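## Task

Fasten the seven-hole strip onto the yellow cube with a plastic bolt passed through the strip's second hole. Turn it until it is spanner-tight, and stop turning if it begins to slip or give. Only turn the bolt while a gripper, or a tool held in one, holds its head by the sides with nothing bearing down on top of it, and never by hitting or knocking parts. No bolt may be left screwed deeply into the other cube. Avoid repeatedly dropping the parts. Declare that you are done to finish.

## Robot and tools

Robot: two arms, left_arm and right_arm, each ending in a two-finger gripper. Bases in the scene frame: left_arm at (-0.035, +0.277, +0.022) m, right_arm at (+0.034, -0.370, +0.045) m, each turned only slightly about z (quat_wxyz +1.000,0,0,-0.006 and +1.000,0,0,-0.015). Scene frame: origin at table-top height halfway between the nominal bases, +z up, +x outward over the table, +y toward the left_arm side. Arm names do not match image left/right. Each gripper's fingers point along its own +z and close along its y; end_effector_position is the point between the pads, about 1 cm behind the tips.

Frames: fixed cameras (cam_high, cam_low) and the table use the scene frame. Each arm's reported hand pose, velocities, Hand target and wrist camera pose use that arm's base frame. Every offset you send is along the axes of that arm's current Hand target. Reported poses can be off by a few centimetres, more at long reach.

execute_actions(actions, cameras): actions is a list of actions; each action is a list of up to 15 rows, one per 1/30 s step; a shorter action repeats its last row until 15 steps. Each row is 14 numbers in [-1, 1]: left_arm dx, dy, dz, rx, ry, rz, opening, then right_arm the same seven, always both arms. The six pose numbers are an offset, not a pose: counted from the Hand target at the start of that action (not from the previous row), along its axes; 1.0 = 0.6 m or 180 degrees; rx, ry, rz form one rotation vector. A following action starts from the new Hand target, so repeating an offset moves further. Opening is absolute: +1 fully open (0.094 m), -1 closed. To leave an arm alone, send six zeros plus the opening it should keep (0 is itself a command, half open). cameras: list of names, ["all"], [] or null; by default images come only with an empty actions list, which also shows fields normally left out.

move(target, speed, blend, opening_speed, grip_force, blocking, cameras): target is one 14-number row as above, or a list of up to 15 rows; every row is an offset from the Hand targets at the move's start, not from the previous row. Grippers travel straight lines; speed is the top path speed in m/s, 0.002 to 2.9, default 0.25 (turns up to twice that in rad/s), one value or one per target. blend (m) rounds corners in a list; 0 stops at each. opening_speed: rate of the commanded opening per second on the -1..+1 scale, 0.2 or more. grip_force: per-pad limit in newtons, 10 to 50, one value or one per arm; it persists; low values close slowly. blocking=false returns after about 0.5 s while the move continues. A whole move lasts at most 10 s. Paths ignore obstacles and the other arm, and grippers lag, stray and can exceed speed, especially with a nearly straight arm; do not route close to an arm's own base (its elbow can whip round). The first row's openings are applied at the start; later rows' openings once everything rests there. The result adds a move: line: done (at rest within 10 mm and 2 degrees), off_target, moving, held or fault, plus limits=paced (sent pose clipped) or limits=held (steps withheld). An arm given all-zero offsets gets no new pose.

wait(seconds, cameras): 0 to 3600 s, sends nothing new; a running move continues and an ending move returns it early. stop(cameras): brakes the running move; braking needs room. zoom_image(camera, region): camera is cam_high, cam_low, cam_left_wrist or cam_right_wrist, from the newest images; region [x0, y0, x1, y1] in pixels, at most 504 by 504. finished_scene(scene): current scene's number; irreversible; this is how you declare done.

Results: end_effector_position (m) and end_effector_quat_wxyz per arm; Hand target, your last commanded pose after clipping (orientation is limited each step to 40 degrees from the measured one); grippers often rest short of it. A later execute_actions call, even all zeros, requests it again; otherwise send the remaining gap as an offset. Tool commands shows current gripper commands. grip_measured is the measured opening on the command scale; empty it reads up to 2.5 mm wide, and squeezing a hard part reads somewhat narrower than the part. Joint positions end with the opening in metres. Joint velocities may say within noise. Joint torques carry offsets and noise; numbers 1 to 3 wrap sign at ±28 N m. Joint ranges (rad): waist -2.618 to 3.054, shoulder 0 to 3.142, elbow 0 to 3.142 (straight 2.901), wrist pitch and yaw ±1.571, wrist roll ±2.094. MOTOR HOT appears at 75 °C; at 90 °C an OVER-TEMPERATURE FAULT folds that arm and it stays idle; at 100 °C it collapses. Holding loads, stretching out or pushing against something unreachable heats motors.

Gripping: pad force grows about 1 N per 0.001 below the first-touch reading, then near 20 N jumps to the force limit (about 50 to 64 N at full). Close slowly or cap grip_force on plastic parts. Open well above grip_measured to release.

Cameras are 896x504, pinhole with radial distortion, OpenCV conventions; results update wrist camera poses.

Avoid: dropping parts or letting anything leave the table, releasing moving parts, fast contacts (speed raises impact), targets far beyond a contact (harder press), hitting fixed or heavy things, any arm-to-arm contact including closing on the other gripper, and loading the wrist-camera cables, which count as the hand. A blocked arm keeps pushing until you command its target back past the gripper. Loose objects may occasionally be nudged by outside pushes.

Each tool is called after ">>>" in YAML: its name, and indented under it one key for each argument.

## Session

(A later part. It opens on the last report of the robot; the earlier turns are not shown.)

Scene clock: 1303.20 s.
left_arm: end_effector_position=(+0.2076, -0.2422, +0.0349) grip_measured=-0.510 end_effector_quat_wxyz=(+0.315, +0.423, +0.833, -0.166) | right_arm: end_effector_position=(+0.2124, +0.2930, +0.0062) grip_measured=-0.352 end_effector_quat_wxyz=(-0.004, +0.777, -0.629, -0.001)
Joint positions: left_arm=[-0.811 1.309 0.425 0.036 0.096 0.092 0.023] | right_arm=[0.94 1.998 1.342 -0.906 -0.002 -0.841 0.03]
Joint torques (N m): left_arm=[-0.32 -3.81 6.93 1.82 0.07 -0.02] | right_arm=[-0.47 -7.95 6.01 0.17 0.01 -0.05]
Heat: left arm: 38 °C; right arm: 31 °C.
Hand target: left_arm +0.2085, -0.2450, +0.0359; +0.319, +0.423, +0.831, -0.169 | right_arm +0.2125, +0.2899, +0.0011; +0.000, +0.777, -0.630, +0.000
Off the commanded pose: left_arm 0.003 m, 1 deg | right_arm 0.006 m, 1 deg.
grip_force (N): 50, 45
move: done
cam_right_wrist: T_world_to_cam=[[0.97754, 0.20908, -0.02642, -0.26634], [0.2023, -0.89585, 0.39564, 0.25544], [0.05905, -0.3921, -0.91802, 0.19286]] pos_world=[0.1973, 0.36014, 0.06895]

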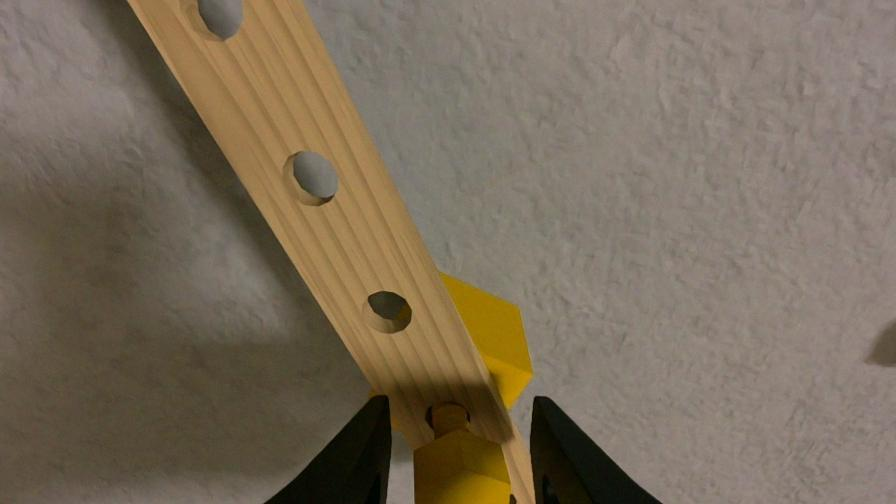

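>>> move:
  target:
    - [0,0,0,0,0,0,-0.65,0.0012,0.0028,-0.006,0,0,0,-0.35]
    - [0,0,0,0,0,0,-0.65,0.0012,0.0028,0.000,0,0,0,-0.35]
    - [0,0,0,0,0,0,-0.65,0.0012,0.0028,0.000,0,0,0,-0.7]
  speed: 0.08
  opening_speed: 0.6
  cameras: ["cam_right_wrist","cam_low"]

>>> zoom_image:
  camera: "cam_right_wrist"
  region: [340, 300, 590, 500]

>>> zoom_image:
  camera: "cam_low"
  region: [445, 180, 495, 230]

Scene clock: 1308.70 s.
left_arm: end_effector_position=(+0.2076, -0.2422, +0.0349) grip_measured=-0.510 end_effector_quat_wxyz=(+0.315, +0.423, +0.833, -0.166) | right_arm: end_effector_position=(+0.2114, +0.2916, +0.0044) grip_measured=-0.640 end_effector_quat_wxyz=(-0.002, +0.777, -0.629, -0.001)
Joint positions: left_arm=[-0.811 1.309 0.425 0.036 0.096 0.092 0.023] | right_arm=[0.94 1.998 1.334 -0.902 -0.002 -0.841 0.017]
Joint torques (N m): left_arm=[-0.39 -3.74 6.83 1.8 0.06 -0.05] | right_arm=[-0.34 -8.36 5.96 0.14 0.01 -0.03]
Heat: left arm: 38 °C; right arm: 31 °C.
Hand target: left_arm +0.2085, -0.2450, +0.0359; +0.319, +0.423, +0.831, -0.169 | right_arm +0.2111, +0.2889, +0.0012; +0.000, +0.777, -0.630, +0.000
Off the commanded pose: left_arm 0.003 m, 1 deg | right_arm 0.004 m, 0 deg.
grip_force (N): 50, 45
move: done
cam_right_wrist: T_world_to_cam=[[0.97749, 0.20896, -0.02929, -0.26501], [0.20318, -0.89463, 0.39793, 0.25457], [0.05695, -0.39493, -0.91695, 0.19196]] pos_world=[0.19639, 0.35894, 0.06696]
Images, in order (width x height): cam_low 896x504, cam_right_wrist 896x504.

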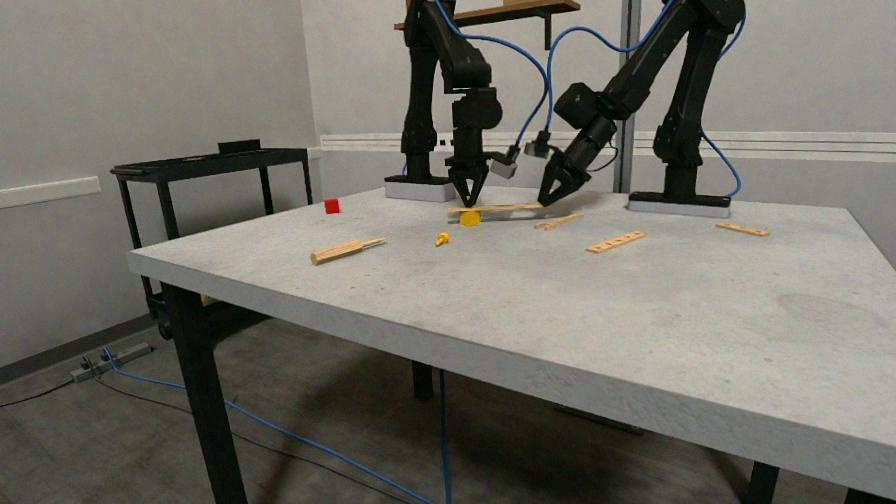

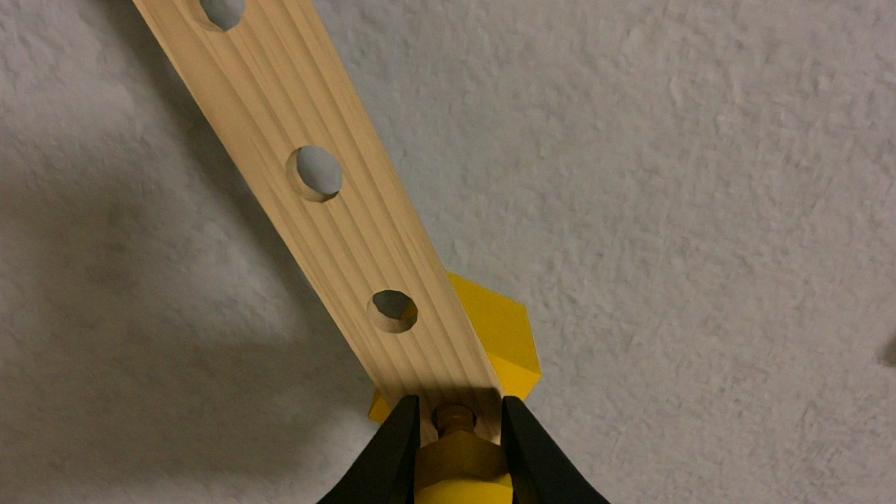

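Scaled by 2.016.

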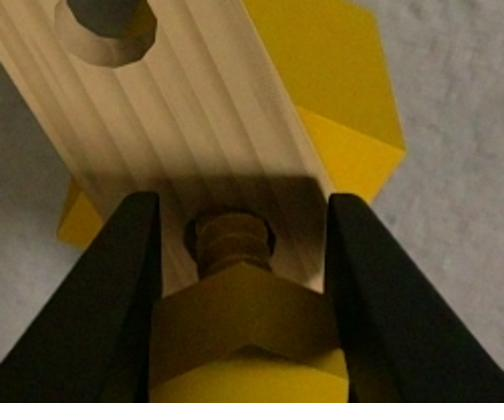

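Scaled by 10.080.

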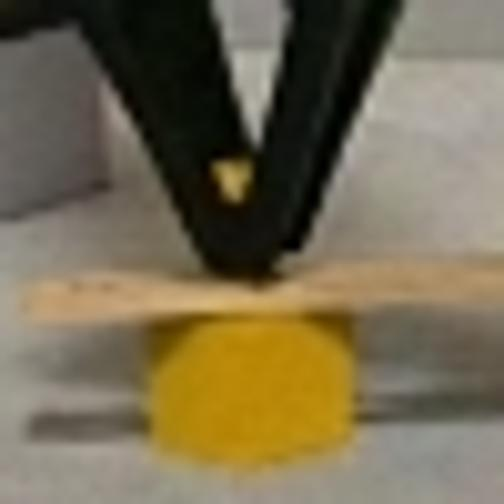

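>>> move:
  target:
    - [0,0,0,0,0,0,-0.65,0,0,0.008,0,0,0.33,-0.7]
    - [0,0,0,0,0,0,-0.65,0,0,0.010,0,0,0.667,-0.7]
  speed: 0.2
  blend: 0.05
  cameras: ["cam_right_wrist","cam_low"]

>>> zoom_image:
  camera: "cam_low"
  region: [445, 180, 495, 230]

>>> zoom_image:
  camera: "cam_right_wrist"
  region: [340, 300, 590, 500]

Scene clock: 1318.27 s.
left_arm: end_effector_position=(+0.2077, -0.2411, +0.0341) grip_measured=-0.510 end_effector_quat_wxyz=(+0.314, +0.422, +0.835, -0.164) | right_arm: end_effector_position=(+0.2119, +0.2898, +0.0033) grip_measured=-0.641 end_effector_quat_wxyz=(+0.002, +0.153, +0.988, +0.000)
Joint positions: left_arm=[-0.811 1.309 0.425 0.032 0.091 0.09 0.023] | right_arm=[0.938 1.998 1.329 -0.899 0.003 1.245 0.017]
Joint torques (N m): left_arm=[-0.39 -3.81 6.86 1.86 0.09 -0.01] | right_arm=[-0.18 -7.6 5.31 0.31 -0.04 0.07]
Heat: left arm: 38 °C; right arm: 30 °C.
Hand target: left_arm +0.2085, -0.2450, +0.0359; +0.319, +0.423, +0.831, -0.169 | right_arm +0.2111, +0.2888, -0.0049; +0.000, +0.157, +0.988, +0.000
Off the commanded pose: left_arm 0.004 m, 1 deg | right_arm 0.008 m, 1 deg.
grip_force (N): 50, 45
move: done
cam_right_wrist: T_world_to_cam=[[-0.30224, -0.95271, -0.03169, 0.34268], [-0.87777, 0.26519, 0.39899, 0.14629], [-0.37172, 0.14841, -0.91641, 0.1236]] pos_world=[0.27792, 0.26933, 0.06576]
Images, in order (width x height): cam_low 896x504, cam_right_wrist 896x504.

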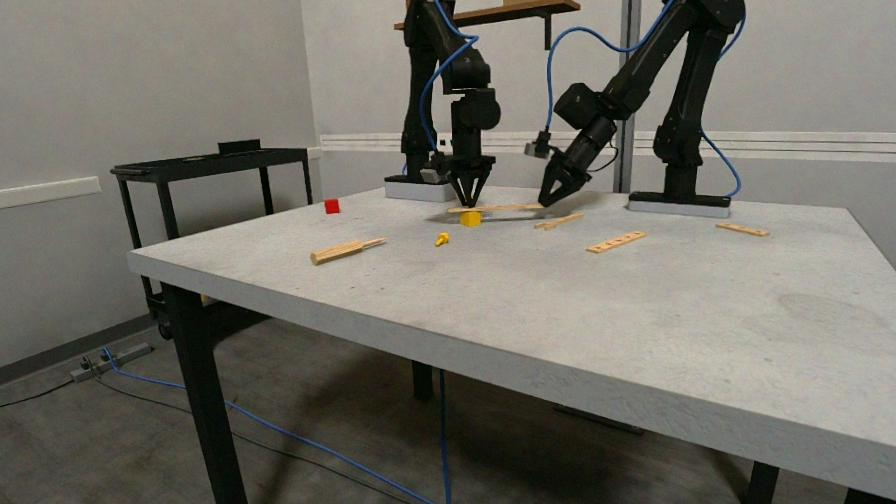

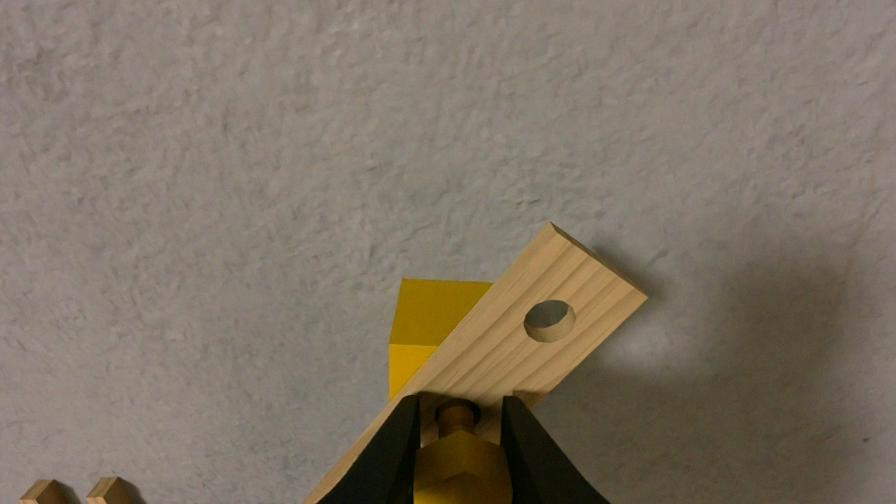

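Scaled by 10.080.

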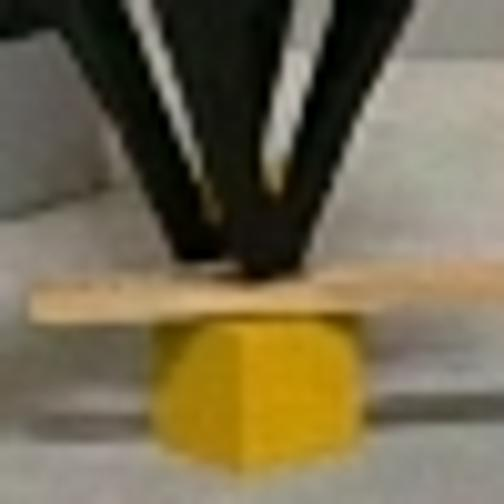

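Scaled by 2.016.

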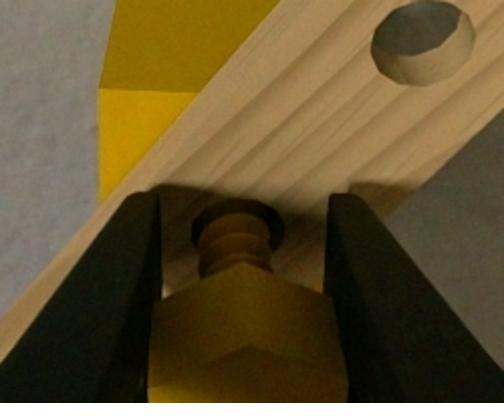

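>>> move:
  target:
    - [0,0,0,0,0,0,-0.65,0,0,-0.008,0,0,0,-0.35]
    - [0,0,0,0,0,0,-0.65,0,0,-0.014,0,0,-0.33,-0.35]
    - [0,0,0,0,0,0,-0.65,0,0,-0.009,0,0,-0.667,-0.35]
  speed: 0.4
  blend: [0,0.03,0]
  cameras: ["cam_right_wrist","cam_low"]

>>> zoom_image:
  camera: "cam_right_wrist"
  region: [340, 300, 590, 500]

Scene clock: 1326.63 s.
left_arm: end_effector_position=(+0.2078, -0.2412, +0.0342) grip_measured=-0.510 end_effector_quat_wxyz=(+0.314, +0.422, +0.835, -0.164) | right_arm: end_effector_position=(+0.2123, +0.2907, +0.0033) grip_measured=-0.352 end_effector_quat_wxyz=(-0.003, +0.775, -0.631, +0.001)
Joint positions: left_arm=[-0.811 1.309 0.425 0.033 0.091 0.09 0.023] | right_arm=[0.938 1.998 1.329 -0.896 0.001 -0.837 0.03]
Joint torques (N m): left_arm=[-0.39 -3.82 6.82 1.83 0.11 -0.02] | right_arm=[-0.18 -8.27 6.27 0.11 -0.02 -0.08]
Heat: left arm: 38 °C; right arm: 30 °C.
Hand target: left_arm +0.2084, -0.2450, +0.0359; +0.318, +0.423, +0.831, -0.169 | right_arm +0.2111, +0.2888, +0.0005; +0.000, +0.777, -0.630, +0.000
Off the commanded pose: left_arm 0.004 m, 1 deg | right_arm 0.004 m, 0 deg.
grip_force (N): 50, 45
move: done
cam_right_wrist: T_world_to_cam=[[0.97893, 0.20256, -0.02592, -0.26429], [0.1959, -0.89562, 0.39936, 0.25591], [0.05768, -0.39602, -0.91643, 0.19064]] pos_world=[0.19759, 0.35823, 0.06566]
Images, in order (width x height): cam_low 896x504, cam_right_wrist 896x504.

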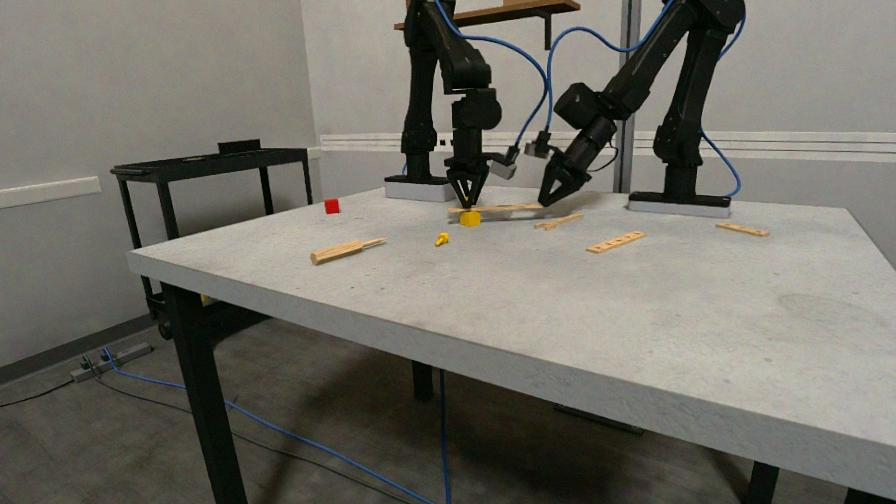

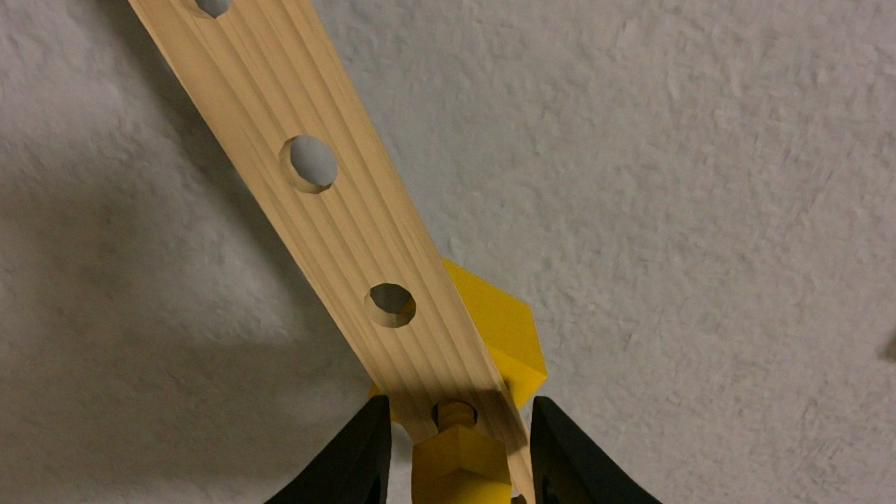

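Scaled by 2.016.

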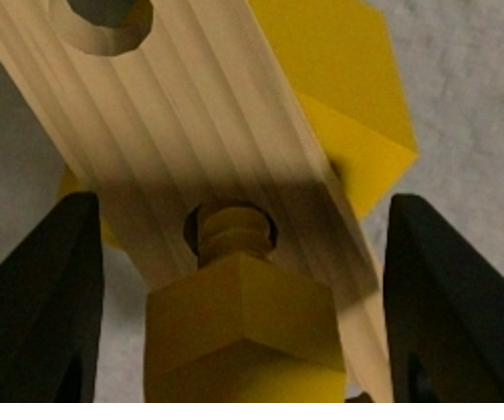

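>>> move:
  target:
    - [0,0,0,0,0,0,-0.65,0,0,0,0,0,0,-0.7]
    - [0,0,0,0,0,0,-0.65,0,0,0.009,0,0,0.33,-0.7]
    - [0,0,0,0,0,0,-0.65,0,0,0.011,0,0,0.667,-0.7]
  speed: 0.25
  blend: [0,0.05,0]
  opening_speed: 1
  cameras: ["cam_right_wrist","cam_low"]

>>> zoom_image:
  camera: "cam_low"
  region: [445, 180, 495, 230]

>>> zoom_image:
  camera: "cam_right_wrist"
  region: [340, 300, 590, 500]

Scene clock: 1336.17 s.
left_arm: end_effector_position=(+0.2080, -0.2410, +0.0342) grip_measured=-0.510 end_effector_quat_wxyz=(+0.314, +0.421, +0.835, -0.164) | right_arm: end_effector_position=(+0.2122, +0.2905, +0.0019) grip_measured=-0.642 end_effector_quat_wxyz=(+0.002, +0.153, +0.988, +0.003)
Joint positions: left_arm=[-0.811 1.309 0.425 0.033 0.09 0.089 0.023] | right_arm=[0.938 1.998 1.323 -0.889 0.001 1.246 0.017]
Joint torques (N m): left_arm=[-0.4 -3.77 6.87 1.86 0.1 -0.01] | right_arm=[-0.18 -7.43 5.61 0.26 -0.03 0.06]
Heat: left arm: 38 °C; right arm: 30 °C.
Hand target: left_arm +0.2085, -0.2450, +0.0359; +0.319, +0.423, +0.831, -0.169 | right_arm +0.2111, +0.2888, -0.0061; +0.000, +0.157, +0.988, +0.000
Off the commanded pose: left_arm 0.004 m, 1 deg | right_arm 0.008 m, 1 deg.
grip_force (N): 50, 45
move: done
cam_right_wrist: T_world_to_cam=[[-0.30294, -0.9523, -0.03679, 0.34335], [-0.87837, 0.26403, 0.39843, 0.14725], [-0.36971, 0.15301, -0.91646, 0.12056]] pos_world=[0.27793, 0.26965, 0.06445]
Images, in order (width x height): cam_low 896x504, cam_right_wrist 896x504.

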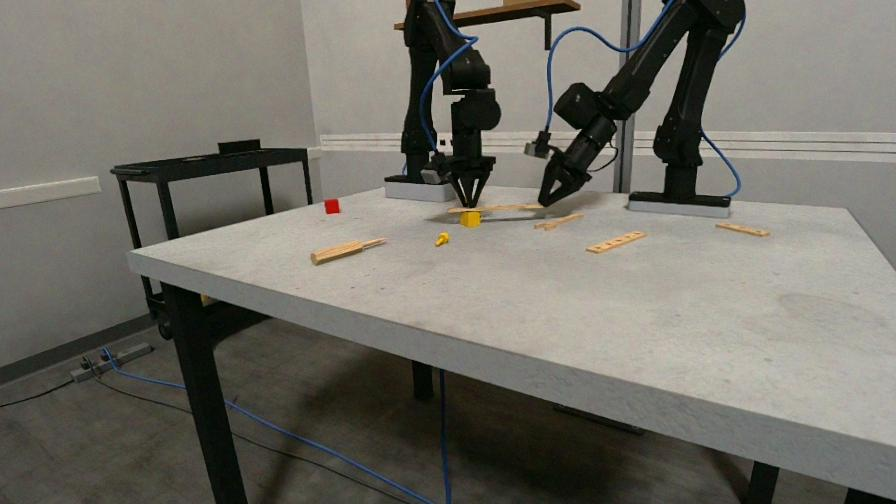

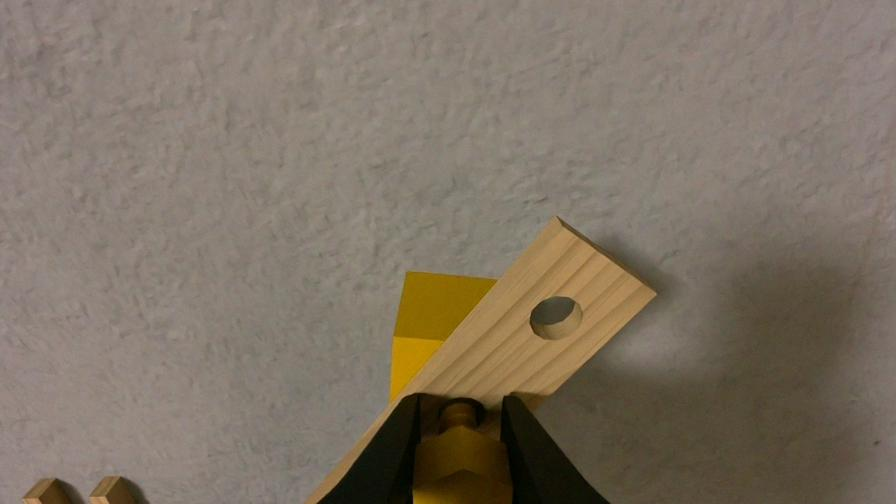

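Scaled by 10.080.

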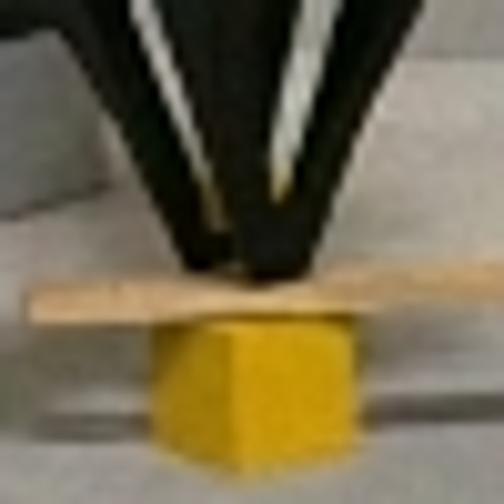

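Scaled by 2.016.

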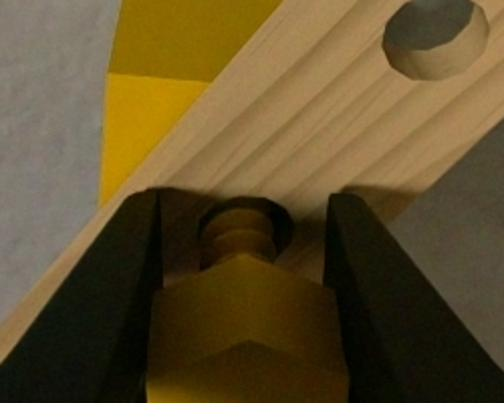

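>>> move:
  target:
    - [0,0,0,0,0,0,-0.65,0,0,-0.010,0,0,0,-0.35]
    - [0,0,0,0,0,0,-0.65,0,0,-0.018,0,0,-0.33,-0.35]
    - [0,0,0,0,0,0,-0.65,0,0,-0.012,0,0,-0.667,-0.35]
    - [0,0,0,0,0,0,-0.65,0,0,-0.012,0,0,-0.667,-0.7]
  speed: 0.4
  blend: [0,0.03,0,0]
  cameras: ["cam_right_wrist"]

>>> zoom_image:
  camera: "cam_right_wrist"
  region: [340, 300, 590, 500]

Scene clock: 1348.27 s.
left_arm: end_effector_position=(+0.2080, -0.2410, +0.0342) grip_measured=-0.510 end_effector_quat_wxyz=(+0.314, +0.421, +0.835, -0.164) | right_arm: end_effector_position=(+0.2106, +0.2884, +0.0019) grip_measured=-0.641 end_effector_quat_wxyz=(+0.002, +0.776, -0.631, +0.001)
Joint positions: left_arm=[-0.811 1.309 0.425 0.033 0.09 0.089 0.023] | right_arm=[0.938 1.998 1.323 -0.899 0.001 -0.837 0.017]
Joint torques (N m): left_arm=[-0.36 -3.88 6.83 1.83 0.11 -0.01] | right_arm=[-0.2 -8.32 6.86 0.11 -0.02 -0.07]
Heat: left arm: 38 °C; right arm: 30 °C.
Hand target: left_arm +0.2085, -0.2450, +0.0359; +0.319, +0.423, +0.831, -0.169 | right_arm +0.2110, +0.2888, +0.0011; +0.000, +0.777, -0.630, +0.000
Off the commanded pose: left_arm 0.004 m, 1 deg | right_arm 0.001 m, 0 deg.
grip_force (N): 50, 45
move: done
cam_right_wrist: T_world_to_cam=[[0.97868, 0.20275, -0.03274, -0.26214], [0.19846, -0.89256, 0.40491, 0.25319], [0.05287, -0.40278, -0.91377, 0.19159]] pos_world=[0.19618, 0.35631, 0.06397]

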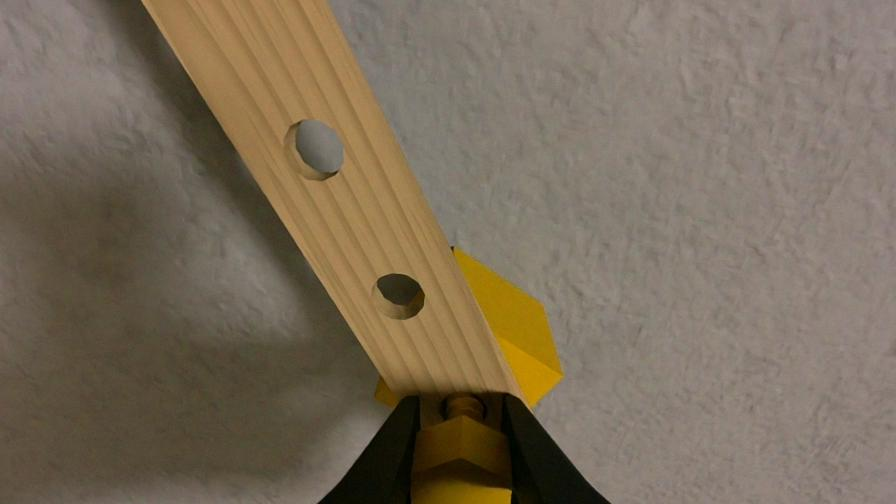

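Scaled by 2.016.

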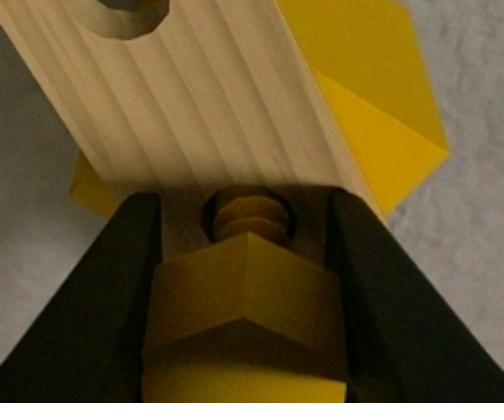

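>>> move:
  target:
    - [0,0,0,0,0,0,-0.65,0,0,0,0,0,0,-0.45]
    - [0,0,0,0,0,0,-0.65,-0.0034,-0.0034,-0.008,0,0,0,-0.45]
    - [0,0,0,0,0,0,-0.65,-0.0034,-0.0034,-0.003,0,0,0,-0.45]
    - [0,0,0,0,0,0,-0.65,-0.0034,-0.0034,-0.003,0,0,0,-0.7]
  speed: 0.08
  cameras: ["cam_right_wrist"]

>>> zoom_image:
  camera: "cam_right_wrist"
  region: [340, 300, 590, 500]

Scene clock: 1354.73 s.
left_arm: end_effector_position=(+0.2080, -0.2411, +0.0342) grip_measured=-0.510 end_effector_quat_wxyz=(+0.314, +0.421, +0.835, -0.164) | right_arm: end_effector_position=(+0.2096, +0.2870, +0.0020) grip_measured=-0.640 end_effector_quat_wxyz=(+0.005, +0.776, -0.631, +0.001)
Joint positions: left_arm=[-0.811 1.309 0.425 0.033 0.09 0.089 0.023] | right_arm=[0.938 1.998 1.323 -0.906 0.001 -0.838 0.017]
Joint torques (N m): left_arm=[-0.39 -3.82 6.83 1.82 0.1 0.01] | right_arm=[-0.14 -7.79 8.53 0.05 -0.02 -0.07]
Heat: left arm: 38 °C; right arm: 31 °C.
Hand target: left_arm +0.2084, -0.2450, +0.0359; +0.318, +0.423, +0.831, -0.169 | right_arm +0.2126, +0.2912, +0.0029; +0.000, +0.777, -0.630, +0.000
Off the commanded pose: left_arm 0.004 m, 1 deg | right_arm 0.005 m, 1 deg.
grip_force (N): 50, 45
move: done
cam_right_wrist: T_world_to_cam=[[0.97847, 0.20292, -0.03779, -0.26083], [0.20042, -0.89024, 0.40903, 0.25101], [0.04936, -0.40779, -0.91174, 0.19326]] pos_world=[0.19537, 0.3552, 0.06367]

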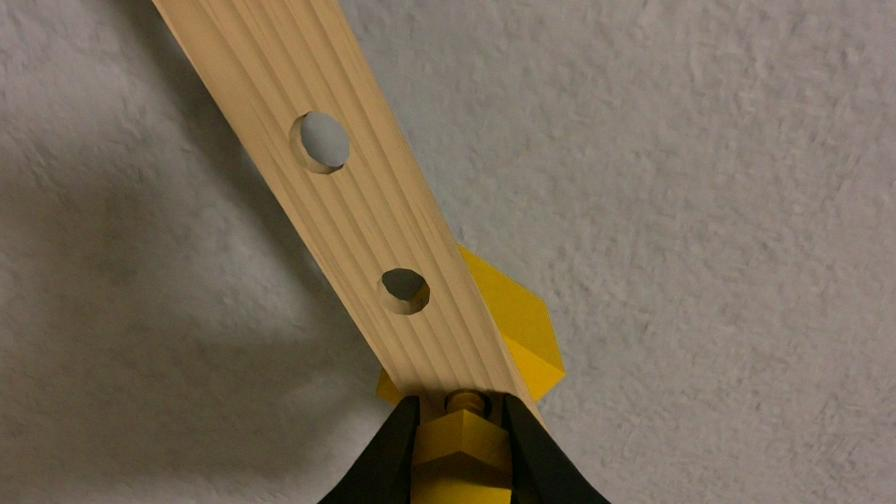

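Scaled by 2.016.

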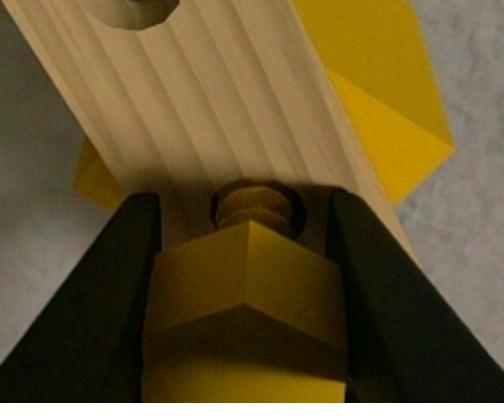

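>>> move:
  target:
    - [0,0,0,0,0,0,-0.65,0,0,0,0,0,0,-0.45]
    - [0,0,0,0,0,0,-0.65,0.0034,0.0034,-0.016,0,0,0,-0.45]
    - [0,0,0,0,0,0,-0.65,0.0034,0.0034,0.007,0,0,0,-0.45]
    - [0,0,0,0,0,0,-0.65,0.0034,0.0034,0.007,0,0,0,-0.7]
  speed: 0.08
  cameras: ["cam_right_wrist"]

>>> zoom_image:
  camera: "cam_right_wrist"
  region: [340, 300, 590, 500]

Scene clock: 1362.17 s.
left_arm: end_effector_position=(+0.2080, -0.2411, +0.0342) grip_measured=-0.510 end_effector_quat_wxyz=(+0.314, +0.421, +0.835, -0.164) | right_arm: end_effector_position=(+0.2113, +0.2893, +0.0019) grip_measured=-0.642 end_effector_quat_wxyz=(-0.001, +0.776, -0.631, +0.001)
Joint positions: left_arm=[-0.811 1.309 0.425 0.033 0.09 0.089 0.023] | right_arm=[0.938 1.998 1.323 -0.894 0.001 -0.838 0.017]
Joint torques (N m): left_arm=[-0.42 -3.84 6.86 1.84 0.13 -0.02] | right_arm=[-0.2 -8.02 6.43 0.15 -0.03 -0.06]
Heat: left arm: 39 °C; right arm: 31 °C.
Hand target: left_arm +0.2084, -0.2450, +0.0359; +0.318, +0.423, +0.831, -0.169 | right_arm +0.2110, +0.2887, -0.0013; +0.000, +0.777, -0.630, +0.000
Off the commanded pose: left_arm 0.004 m, 1 deg | right_arm 0.003 m, 0 deg.
grip_force (N): 50, 45
move: done
cam_right_wrist: T_world_to_cam=[[0.97862, 0.20356, -0.0293, -0.26318], [0.19798, -0.89392, 0.40214, 0.25442], [0.05567, -0.39934, -0.91511, 0.19034]] pos_world=[0.19658, 0.35702, 0.06416]

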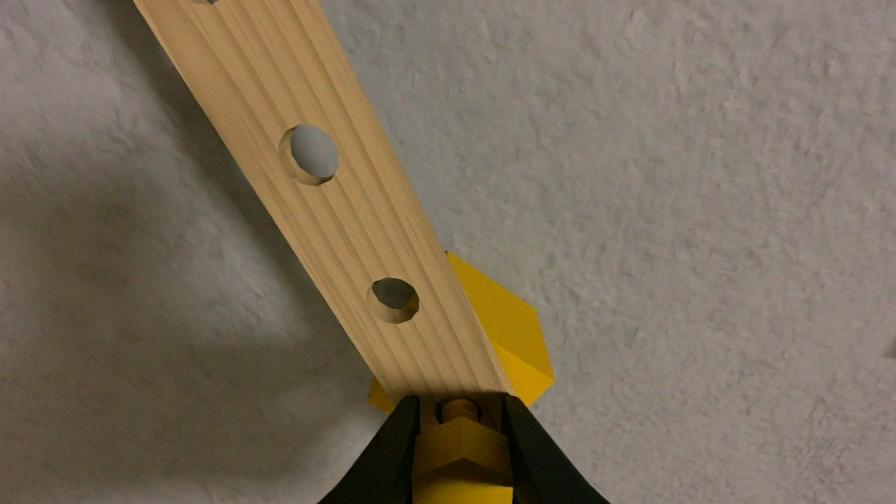

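Scaled by 2.016.

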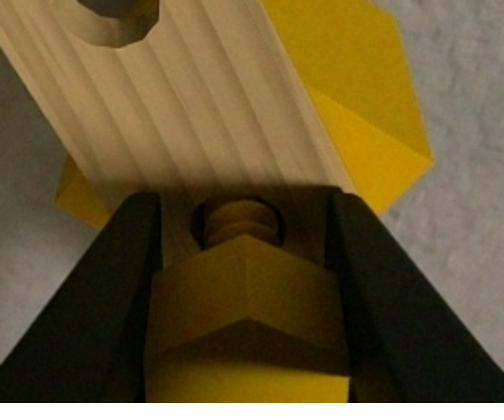

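>>> move:
  target:
    - [0,0,0,0,0,0,-0.65,0,0,0.004,0,0,0.33,-0.7]
    - [0,0,0,0,0,0,-0.65,0,0,0.006,0,0,0.667,-0.7]
  speed: 0.3
  blend: [0.05,0]

>>> move:
  target:
    - [0,0,0,0,0,0,-0.65,0,0,-0.008,0,0,0,-0.35]
    - [0,0,0,0,0,0,-0.65,0,0,-0.016,0,0,-0.33,-0.35]
    - [0,0,0,0,0,0,-0.65,0,0,-0.004,0,0,-0.667,-0.35]
  speed: 0.4
  blend: [0,0.03,0]
  cameras: ["cam_right_wrist"]

>>> zoom_image:
  camera: "cam_right_wrist"
  region: [340, 300, 590, 500]

Scene clock: 1369.87 s.
left_arm: end_effector_position=(+0.2080, -0.2411, +0.0342) grip_measured=-0.510 end_effector_quat_wxyz=(+0.314, +0.421, +0.835, -0.164) | right_arm: end_effector_position=(+0.2122, +0.2905, +0.0019) grip_measured=-0.643 end_effector_quat_wxyz=(+0.002, +0.154, +0.988, +0.003)
Joint positions: left_arm=[-0.811 1.309 0.425 0.033 0.09 0.089 0.023] | right_arm=[0.938 1.998 1.323 -0.888 0.001 1.246 0.017]
Joint torques (N m): left_arm=[-0.39 -3.86 6.87 1.82 0.1 0] | right_arm=[-0.18 -7.57 5.81 0.22 -0.03 0.05]
Heat: left arm: 39 °C; right arm: 31 °C.
Hand target: left_arm +0.2084, -0.2450, +0.0359; +0.318, +0.423, +0.831, -0.169 | right_arm +0.2111, +0.2887, -0.0049; +0.000, +0.157, +0.988, +0.000
Off the commanded pose: left_arm 0.004 m, 1 deg | right_arm 0.007 m, 1 deg.
grip_force (N): 50, 45
move: done

Scene clock: 1373.90 s.
left_arm: end_effector_position=(+0.2080, -0.2411, +0.0342) grip_measured=-0.510 end_effector_quat_wxyz=(+0.314, +0.421, +0.835, -0.164) | right_arm: end_effector_position=(+0.2119, +0.2901, +0.0019) grip_measured=-0.352 end_effector_quat_wxyz=(-0.003, +0.775, -0.631, +0.001)
Joint positions: left_arm=[-0.811 1.309 0.425 0.033 0.09 0.089 0.023] | right_arm=[0.938 1.998 1.323 -0.89 0.001 -0.837 0.03]
Joint torques (N m): left_arm=[-0.38 -3.82 6.8 1.83 0.13 -0.01] | right_arm=[-0.21 -7.87 6.23 0.15 -0.01 -0.07]
Heat: left arm: 39 °C; right arm: 31 °C.
Hand target: left_arm +0.2084, -0.2450, +0.0359; +0.318, +0.423, +0.831, -0.169 | right_arm +0.2110, +0.2887, -0.0025; +0.000, +0.777, -0.630, +0.000
Off the commanded pose: left_arm 0.004 m, 1 deg | right_arm 0.005 m, 0 deg.
grip_force (N): 50, 45
move: done
cam_right_wrist: T_world_to_cam=[[0.97892, 0.20256, -0.0262, -0.26379], [0.19599, -0.89549, 0.3996, 0.25588], [0.05748, -0.39631, -0.91631, 0.18937]] pos_world=[0.19719, 0.35763, 0.06436]

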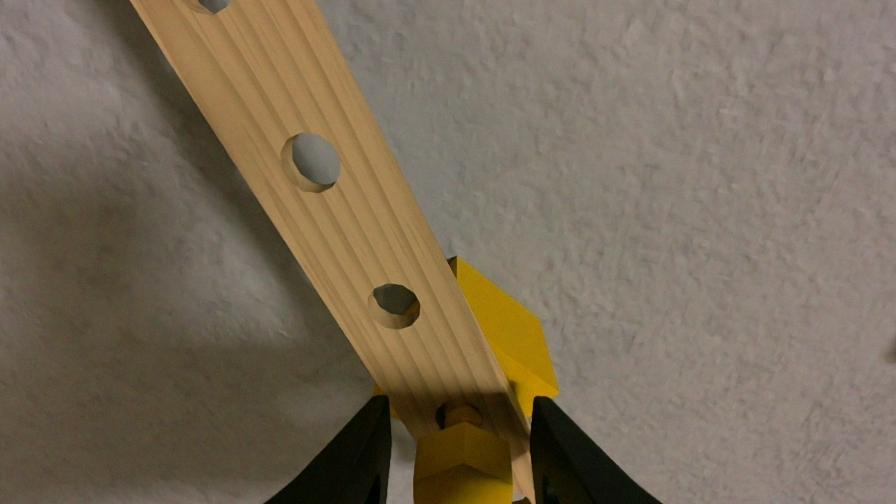

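Scaled by 2.016.

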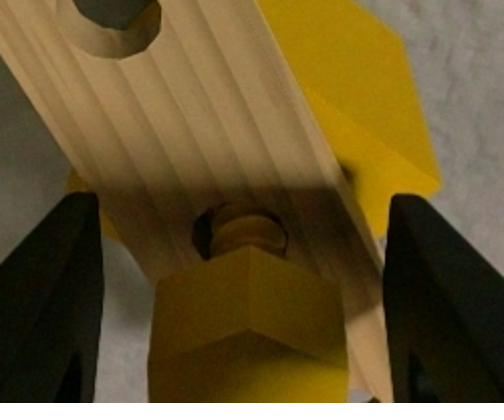

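>>> move:
  target:
    - [0,0,0,0,0,0,-0.65,0,0,0,0,0,0,-0.7]
    - [0,0,0,0,0,0,-0.65,0,0,0.003,0,0,0.33,-0.7]
    - [0,0,0,0,0,0,-0.65,0,0,0.005,0,0,0.667,-0.7]
  speed: 0.3
  blend: [0,0.05,0]

>>> move:
  target:
    - [0,0,0,0,0,0,-0.65,0,0,-0.008,0,0,0,-0.35]
    - [0,0,0,0,0,0,-0.65,0,0,-0.016,0,0,-0.33,-0.35]
    - [0,0,0,0,0,0,-0.65,0,0,-0.005,0,0,-0.667,-0.35]
  speed: 0.4
  blend: [0,0.03,0]
  cameras: ["cam_right_wrist","cam_low"]

>>> zoom_image:
  camera: "cam_right_wrist"
  region: [340, 300, 590, 500]

>>> zoom_image:
  camera: "cam_low"
  region: [445, 180, 495, 230]

Scene clock: 1383.50 s.
left_arm: end_effector_position=(+0.2080, -0.2411, +0.0342) grip_measured=-0.510 end_effector_quat_wxyz=(+0.314, +0.421, +0.835, -0.164) | right_arm: end_effector_position=(+0.2127, +0.2911, +0.0020) grip_measured=-0.643 end_effector_quat_wxyz=(+0.003, +0.154, +0.988, +0.004)
Joint positions: left_arm=[-0.811 1.309 0.425 0.033 0.09 0.089 0.023] | right_arm=[0.938 1.998 1.323 -0.885 0.001 1.246 0.017]
Joint torques (N m): left_arm=[-0.32 -3.75 6.83 1.83 0.12 0] | right_arm=[-0.18 -7.5 5.72 0.21 -0.03 0.04]
Heat: left arm: 39 °C; right arm: 31 °C.
Hand target: left_arm +0.2084, -0.2450, +0.0359; +0.318, +0.423, +0.831, -0.169 | right_arm +0.2111, +0.2887, -0.0055; +0.000, +0.157, +0.988, +0.000
Off the commanded pose: left_arm 0.004 m, 1 deg | right_arm 0.008 m, 1 deg.
grip_force (N): 50, 45
move: done

Scene clock: 1387.53 s.
left_arm: end_effector_position=(+0.2080, -0.2411, +0.0342) grip_measured=-0.510 end_effector_quat_wxyz=(+0.314, +0.421, +0.835, -0.164) | right_arm: end_effector_position=(+0.2119, +0.2901, +0.0019) grip_measured=-0.352 end_effector_quat_wxyz=(-0.003, +0.775, -0.631, +0.001)
Joint positions: left_arm=[-0.811 1.309 0.425 0.033 0.09 0.089 0.023] | right_arm=[0.938 1.998 1.323 -0.89 0.001 -0.837 0.03]
Joint torques (N m): left_arm=[-0.36 -3.79 6.83 1.84 0.14 0.01] | right_arm=[-0.18 -7.87 6.24 0.15 -0.02 -0.08]
Heat: left arm: 39 °C; right arm: 31 °C.
Hand target: left_arm +0.2084, -0.2450, +0.0359; +0.318, +0.423, +0.831, -0.169 | right_arm +0.2110, +0.2887, -0.0025; +0.000, +0.777, -0.630, +0.000
Off the commanded pose: left_arm 0.004 m, 1 deg | right_arm 0.005 m, 0 deg.
grip_force (N): 50, 45
move: done
cam_right_wrist: T_world_to_cam=[[0.97892, 0.20256, -0.0262, -0.26379], [0.19599, -0.89549, 0.3996, 0.25588], [0.05748, -0.39631, -0.91631, 0.18937]] pos_world=[0.19719, 0.35763, 0.06436]
Images, in order (width x height): cam_low 896x504, cam_right_wrist 896x504.

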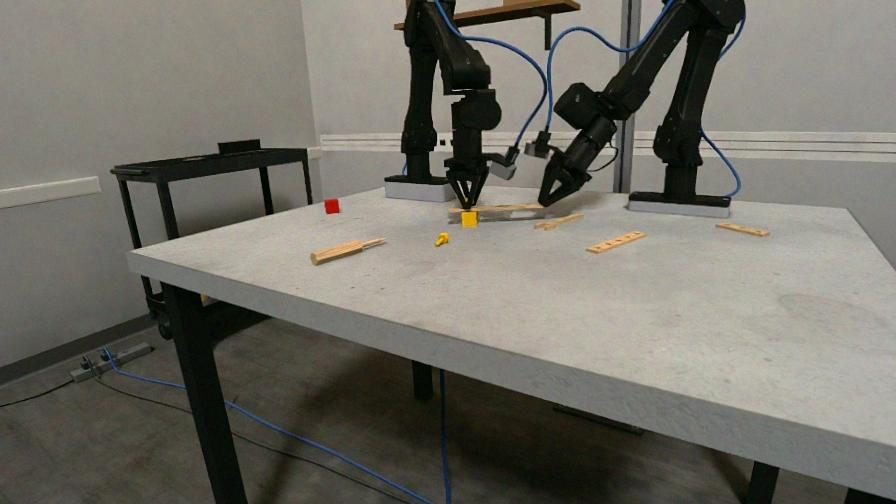

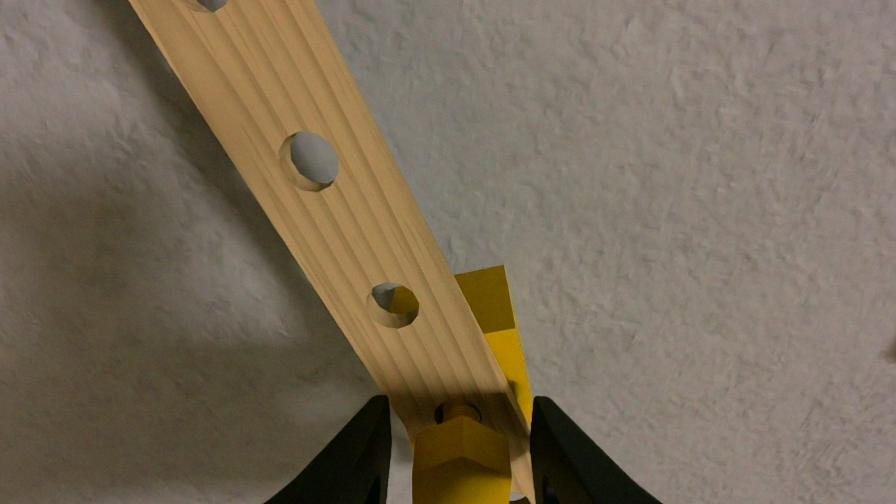

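Scaled by 2.016.

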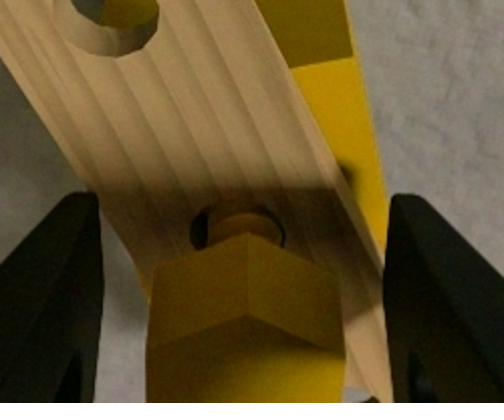

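Scaled by 10.080.

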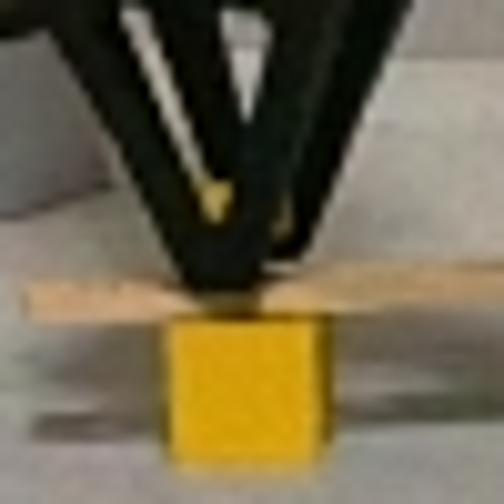

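>>> move:
  target:
    - [0.0065,0,0.0075,0,0,0,-0.65,0,0,0,0,0,0,-0.35]
    - [0.0065,0,0.0075,0,0,0,-0.65,0,0,0,0,0,0,-0.7]
  speed: 0.05
  cameras: ["cam_low","cam_right_wrist"]

>>> zoom_image:
  camera: "cam_low"
  region: [440, 170, 560, 230]

>>> zoom_image:
  camera: "cam_right_wrist"
  region: [340, 300, 590, 500]

Scene clock: 1396.53 s.
left_arm: end_effector_position=(+0.2109, -0.2442, +0.0326) grip_measured=-0.510 end_effector_quat_wxyz=(+0.318, +0.420, +0.833, -0.165) | right_arm: end_effector_position=(+0.2122, +0.2905, +0.0019) grip_measured=-0.641 end_effector_quat_wxyz=(-0.003, +0.776, -0.631, +0.001)
Joint positions: left_arm=[-0.811 1.333 0.425 0.066 0.09 0.089 0.023] | right_arm=[0.938 1.998 1.323 -0.889 0.001 -0.838 0.017]
Joint torques (N m): left_arm=[-0.4 -4 5.63 1.9 0.12 -0.01] | right_arm=[-0.17 -7.91 6.26 0.14 -0.02 -0.07]
Heat: left arm: 39 °C; right arm: 31 °C.
Hand target: left_arm +0.2085, -0.2452, +0.0299; +0.318, +0.423, +0.831, -0.169 | right_arm +0.2111, +0.2887, -0.0025; +0.000, +0.777, -0.630, +0.000
Off the commanded pose: left_arm 0.004 m, 1 deg | right_arm 0.005 m, 1 deg.
grip_force (N): 50, 45
move: done
cam_right_wrist: T_world_to_cam=[[0.97879, 0.20334, -0.02499, -0.26426], [0.19629, -0.89584, 0.39868, 0.25613], [0.05868, -0.39513, -0.91675, 0.1889]] pos_world=[0.19729, 0.35783, 0.06446]

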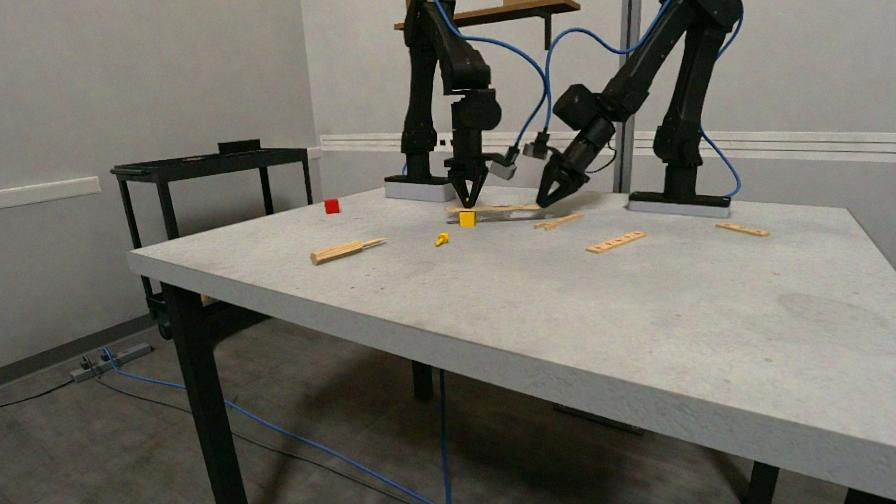

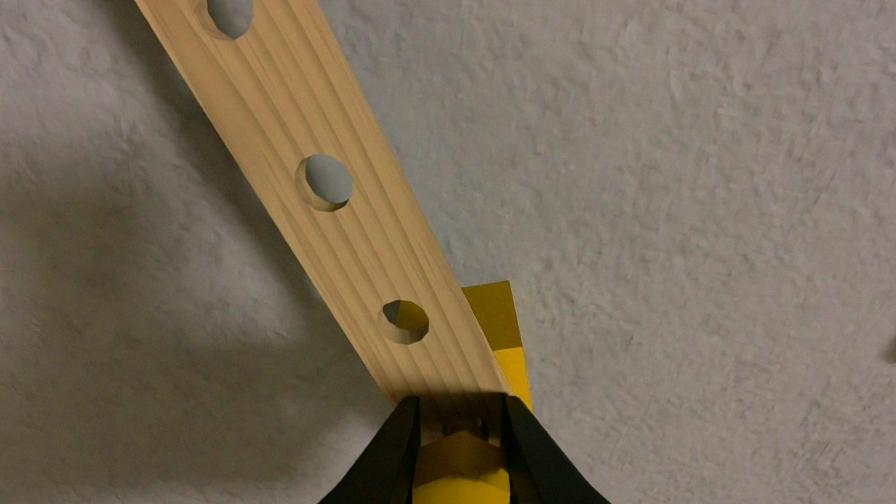

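Scaled by 4.200.

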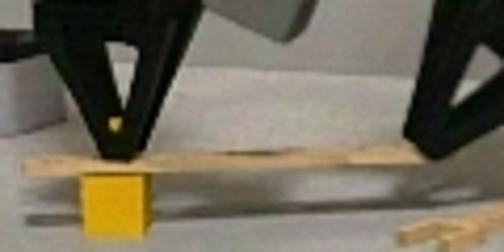

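Scaled by 2.016.

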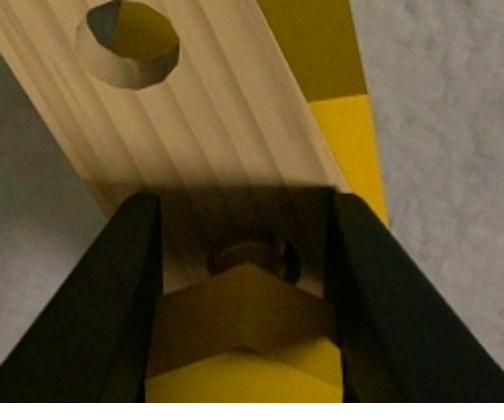

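>>> move:
  target:
    - [0,0,0,0,0,0,-0.65,0,0,0,0,0,0,-0.4]
    - [0,0,0,0,0,0,-0.65,0.0066,-0.0032,-0.016,0,0,0,-0.4]
    - [0,0,0,0,0,0,-0.65,0.0066,-0.0032,0.000,0,0,0,-0.4]
  speed: 0.1
  cameras: ["cam_right_wrist"]

>>> zoom_image:
  camera: "cam_right_wrist"
  region: [340, 300, 590, 500]

Scene clock: 1403.30 s.
left_arm: end_effector_position=(+0.2111, -0.2444, +0.0328) grip_measured=-0.510 end_effector_quat_wxyz=(+0.319, +0.420, +0.833, -0.166) | right_arm: end_effector_position=(+0.2145, +0.2888, +0.0019) grip_measured=-0.402 end_effector_quat_wxyz=(-0.004, +0.777, -0.630, +0.001)
Joint positions: left_arm=[-0.811 1.333 0.425 0.068 0.09 0.089 0.023] | right_arm=[0.93 1.998 1.323 -0.888 0.001 -0.849 0.028]
Joint torques (N m): left_arm=[-0.39 -4.03 5.64 1.89 0.12 -0.01] | right_arm=[-0.49 -8.2 5.7 0.16 -0.03 -0.07]
Heat: left arm: 39 °C; right arm: 31 °C.
Hand target: left_arm +0.2085, -0.2451, +0.0299; +0.319, +0.423, +0.831, -0.169 | right_arm +0.2138, +0.2853, -0.0025; +0.000, +0.777, -0.630, +0.000
Off the commanded pose: left_arm 0.004 m, 1 deg | right_arm 0.006 m, 0 deg.
grip_force (N): 50, 45
move: done
cam_right_wrist: T_world_to_cam=[[0.97808, 0.20675, -0.02471, -0.26707], [0.19931, -0.89526, 0.39848, 0.2534], [0.06027, -0.39467, -0.91684, 0.18764]] pos_world=[0.1994, 0.35613, 0.06446]

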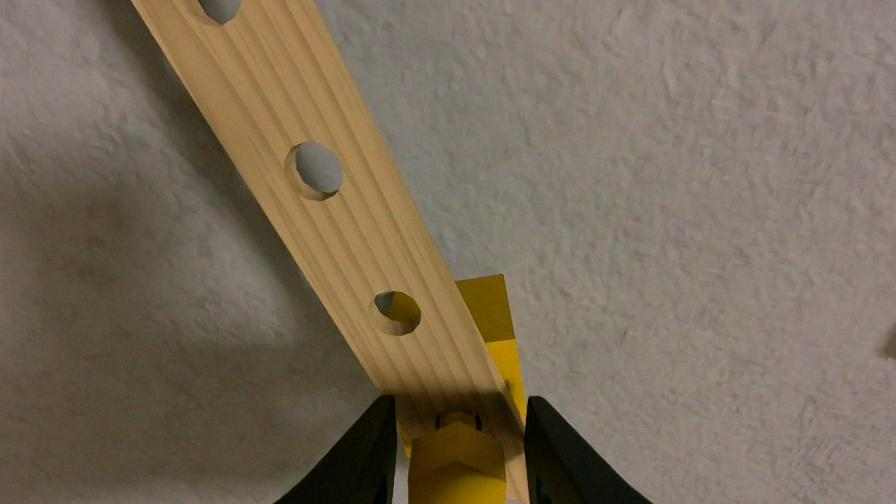

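Scaled by 2.016.

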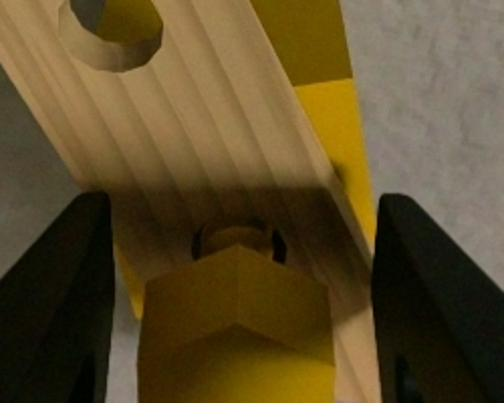

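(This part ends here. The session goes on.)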